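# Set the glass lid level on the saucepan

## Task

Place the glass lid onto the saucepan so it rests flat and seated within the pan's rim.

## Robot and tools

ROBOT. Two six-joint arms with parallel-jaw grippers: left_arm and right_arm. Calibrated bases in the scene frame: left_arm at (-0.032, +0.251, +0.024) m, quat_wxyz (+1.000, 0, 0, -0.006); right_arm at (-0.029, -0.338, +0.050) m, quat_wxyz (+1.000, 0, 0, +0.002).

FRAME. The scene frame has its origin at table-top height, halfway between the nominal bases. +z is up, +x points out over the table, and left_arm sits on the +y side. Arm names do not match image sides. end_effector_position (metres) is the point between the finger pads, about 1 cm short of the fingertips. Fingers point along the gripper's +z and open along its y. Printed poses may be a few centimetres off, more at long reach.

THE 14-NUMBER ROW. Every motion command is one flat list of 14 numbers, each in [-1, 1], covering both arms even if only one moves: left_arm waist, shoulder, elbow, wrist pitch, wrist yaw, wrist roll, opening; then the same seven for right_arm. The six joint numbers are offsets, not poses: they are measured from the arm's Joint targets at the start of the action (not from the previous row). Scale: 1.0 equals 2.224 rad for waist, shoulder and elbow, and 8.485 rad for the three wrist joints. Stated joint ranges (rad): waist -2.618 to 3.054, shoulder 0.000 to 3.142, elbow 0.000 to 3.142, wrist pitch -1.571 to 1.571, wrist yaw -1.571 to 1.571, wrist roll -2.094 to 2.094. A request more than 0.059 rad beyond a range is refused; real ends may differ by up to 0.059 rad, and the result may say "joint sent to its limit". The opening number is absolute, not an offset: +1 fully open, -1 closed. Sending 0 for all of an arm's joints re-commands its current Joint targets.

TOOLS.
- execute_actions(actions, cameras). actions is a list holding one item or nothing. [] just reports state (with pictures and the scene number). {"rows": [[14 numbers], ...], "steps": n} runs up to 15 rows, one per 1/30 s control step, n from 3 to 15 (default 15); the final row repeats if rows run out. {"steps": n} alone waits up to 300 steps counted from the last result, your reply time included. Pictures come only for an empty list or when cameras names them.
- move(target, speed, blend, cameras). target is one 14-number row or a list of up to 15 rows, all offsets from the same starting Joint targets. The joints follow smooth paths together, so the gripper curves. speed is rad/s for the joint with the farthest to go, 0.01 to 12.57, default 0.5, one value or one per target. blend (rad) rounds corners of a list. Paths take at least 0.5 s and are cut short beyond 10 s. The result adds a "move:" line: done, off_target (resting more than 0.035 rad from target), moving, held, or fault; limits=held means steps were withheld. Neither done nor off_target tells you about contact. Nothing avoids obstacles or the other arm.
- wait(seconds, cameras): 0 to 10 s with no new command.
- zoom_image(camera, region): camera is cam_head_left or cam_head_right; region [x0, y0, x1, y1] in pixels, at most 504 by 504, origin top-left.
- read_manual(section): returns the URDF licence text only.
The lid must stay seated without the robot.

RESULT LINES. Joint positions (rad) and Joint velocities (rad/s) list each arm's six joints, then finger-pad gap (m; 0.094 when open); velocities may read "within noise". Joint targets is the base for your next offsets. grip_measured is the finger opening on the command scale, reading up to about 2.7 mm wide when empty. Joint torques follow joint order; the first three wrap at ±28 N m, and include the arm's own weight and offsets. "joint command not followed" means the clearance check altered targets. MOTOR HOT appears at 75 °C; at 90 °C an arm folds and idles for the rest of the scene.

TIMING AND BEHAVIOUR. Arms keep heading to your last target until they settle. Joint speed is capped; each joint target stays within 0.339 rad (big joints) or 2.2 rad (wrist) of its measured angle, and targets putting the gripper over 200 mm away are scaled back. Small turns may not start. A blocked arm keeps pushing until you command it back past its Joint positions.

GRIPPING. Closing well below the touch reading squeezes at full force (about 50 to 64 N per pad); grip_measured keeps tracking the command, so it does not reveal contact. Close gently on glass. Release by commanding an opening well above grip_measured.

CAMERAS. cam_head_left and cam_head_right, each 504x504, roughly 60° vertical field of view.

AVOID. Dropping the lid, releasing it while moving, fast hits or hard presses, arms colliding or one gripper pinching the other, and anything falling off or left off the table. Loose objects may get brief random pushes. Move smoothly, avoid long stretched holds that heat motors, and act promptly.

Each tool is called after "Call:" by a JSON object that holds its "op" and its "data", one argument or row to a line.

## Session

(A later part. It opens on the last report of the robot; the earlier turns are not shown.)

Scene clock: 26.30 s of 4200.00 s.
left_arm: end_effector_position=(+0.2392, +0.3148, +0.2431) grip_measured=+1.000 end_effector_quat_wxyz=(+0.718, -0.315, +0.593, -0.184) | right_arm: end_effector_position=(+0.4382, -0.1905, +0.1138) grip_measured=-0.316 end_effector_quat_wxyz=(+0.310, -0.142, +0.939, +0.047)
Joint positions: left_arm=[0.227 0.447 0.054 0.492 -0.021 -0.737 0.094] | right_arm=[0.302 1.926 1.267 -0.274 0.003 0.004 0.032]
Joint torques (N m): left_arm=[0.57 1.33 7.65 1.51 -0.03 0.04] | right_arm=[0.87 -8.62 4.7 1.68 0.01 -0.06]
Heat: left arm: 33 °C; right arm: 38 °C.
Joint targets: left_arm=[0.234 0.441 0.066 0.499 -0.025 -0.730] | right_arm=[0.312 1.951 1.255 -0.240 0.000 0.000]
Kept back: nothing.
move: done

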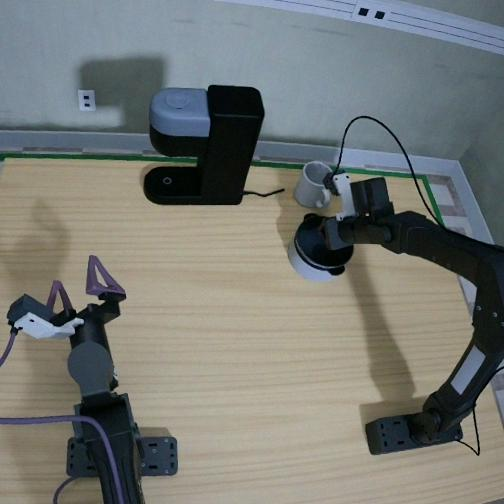

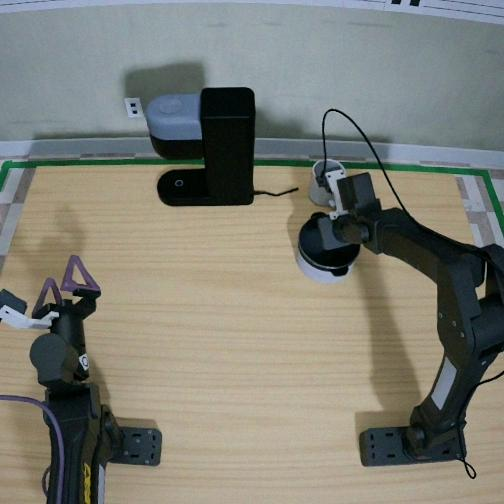

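Call:
{"op": "execute_actions", "data": {
  "actions": [
    {"rows":[[0,0,0,0,0,0,1,0,-0.003,0.002,0,0,0,-0.25],[0,0,0,0,0,0,1,0,-0.004,0.003,0,0,0,-0.2],[0,0,0,0,0,0,1,0,-0.005,0.004,0,0,0,-0.15],[0,0,0,0,0,0,1,0,-0.005,0.004,0,0,0,-0.1],[0,0,0,0,0,0,1,0,-0.005,0.004,0,0,0,0],[0,0,0,0,0,0,1,0,-0.005,0.004,0,0,0,0.15],[0,0,0,0,0,0,1,0,-0.005,0.004,0,0,0,0.3],[0,0,0,0,0,0,1,0,-0.005,0.004,0,0,0,0.4]]}
  ]
}}

Call:
{"op": "move", "data": {
  "target": [
    [0,0,0,0,0,0,1,0,-0.1,0.02,-0.01,0,0,0.4],
    [0,0,0,0,0,0,1,0,-0.4,-0.05,-0.01,0,0,0.4],
    [0,0,0,0,0,0,1,-0.3,-0.55,-0.2,0,0,0,0.4]
  ],
  "speed": [0.2,0.5,0.7],
  "blend": 0.05
}}

Call:
{"op": "zoom_image", "data": {
  "camera": "cam_head_right",
  "region": [280, 190, 380, 290]
}}

Call:
{"op": "zoom_image", "data": {
  "camera": "cam_head_left",
  "region": [270, 190, 370, 290]
}}

Scene clock: 26.93 s of 4200.00 s.
left_arm: end_effector_position=(+0.2392, +0.3148, +0.2431) grip_measured=+1.000 end_effector_quat_wxyz=(+0.718, -0.315, +0.593, -0.184) | right_arm: end_effector_position=(+0.4423, -0.1876, +0.1174) grip_measured=+0.397 end_effector_quat_wxyz=(+0.321, -0.143, +0.935, +0.049)
Joint positions: left_arm=[0.227 0.447 0.054 0.492 -0.021 -0.737 0.094] | right_arm=[0.305 1.926 1.267 -0.25 0.003 0.004 0.066]
Joint torques (N m): left_arm=[0.27 1.22 7.73 1.51 0 0.08] | right_arm=[0.55 -9.7 5.44 1.47 0.01 -0.05]
Heat: left arm: 33 °C; right arm: 38 °C.
Joint targets: left_arm=[0.234 0.441 0.066 0.499 -0.025 -0.730] | right_arm=[0.311 1.940 1.264 -0.240 0.000 0.000]
Steps of this call (1-7: nothing new was sent; 8-19: this action's first 12). Readings (joint positions of left_arm | right_arm):
8: [0.227 0.447 0.054 0.492 -0.021 -0.737] | [0.302 1.926 1.267 -0.273 0.003 0.004]
9: [0.227 0.447 0.054 0.492 -0.021 -0.737] | [0.302 1.926 1.267 -0.272 0.003 0.004]
11: [0.227 0.447 0.054 0.492 -0.021 -0.737] | [0.303 1.926 1.267 -0.265 0.003 0.004]
15: [0.227 0.447 0.054 0.492 -0.021 -0.737] | [0.305 1.926 1.267 -0.254 0.003 0.004]
19: the state above

Scene clock: 31.17 s of 4200.00 s.
left_arm: end_effector_position=(+0.2392, +0.3148, +0.2431) grip_measured=+1.000 end_effector_quat_wxyz=(+0.718, -0.315, +0.593, -0.184) | right_arm: end_effector_position=(+0.2592, -0.4412, +0.3960) grip_measured=+0.398 end_effector_quat_wxyz=(+0.648, +0.131, +0.742, -0.112)
Joint positions: left_arm=[0.227 0.447 0.054 0.492 -0.021 -0.737 0.094] | right_arm=[-0.35 0.727 0.833 -0.242 0 0.004 0.066]
Joint torques (N m): left_arm=[0.32 1.05 7.71 1.59 -0.01 0.04] | right_arm=[-0.59 -0.83 5.14 2.04 0.04 -0.05]
Heat: left arm: 33 °C; right arm: 37 °C.
Joint targets: left_arm=[0.234 0.441 0.066 0.499 -0.025 -0.730] | right_arm=[-0.356 0.717 0.819 -0.240 0.000 0.000]
Kept back: nothing.
move: done

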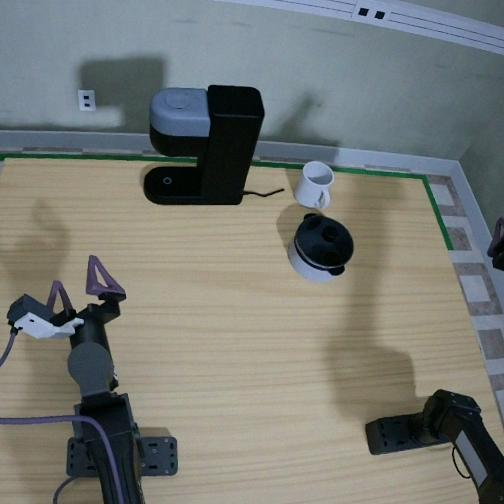

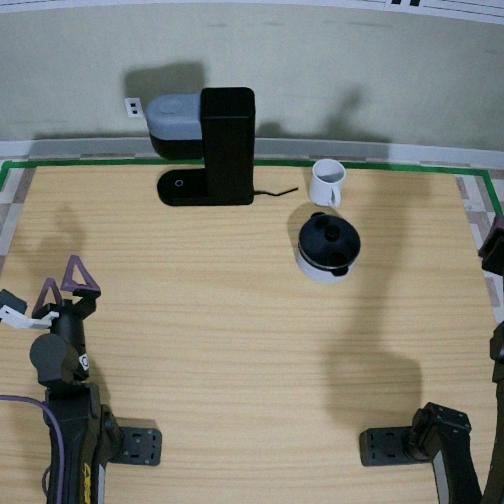

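Scaled by 5.040.

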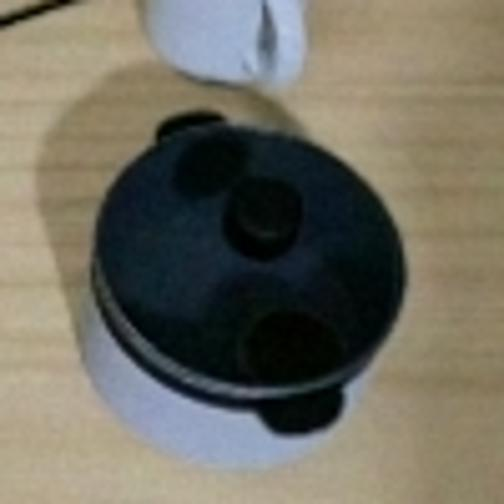

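Scaled by 5.040.

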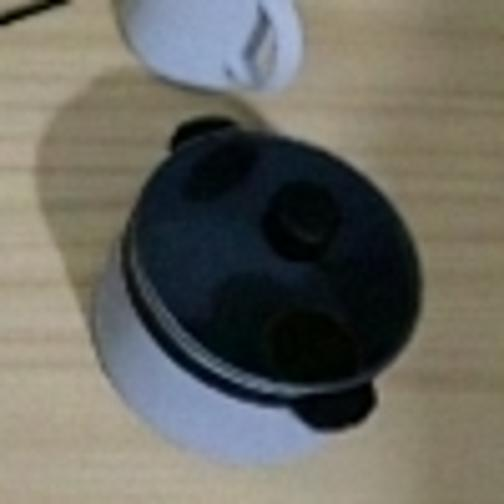

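Call:
{"op": "finished_scene", "data": {
  "scene": 2
}}

The scene is finished: the task was done.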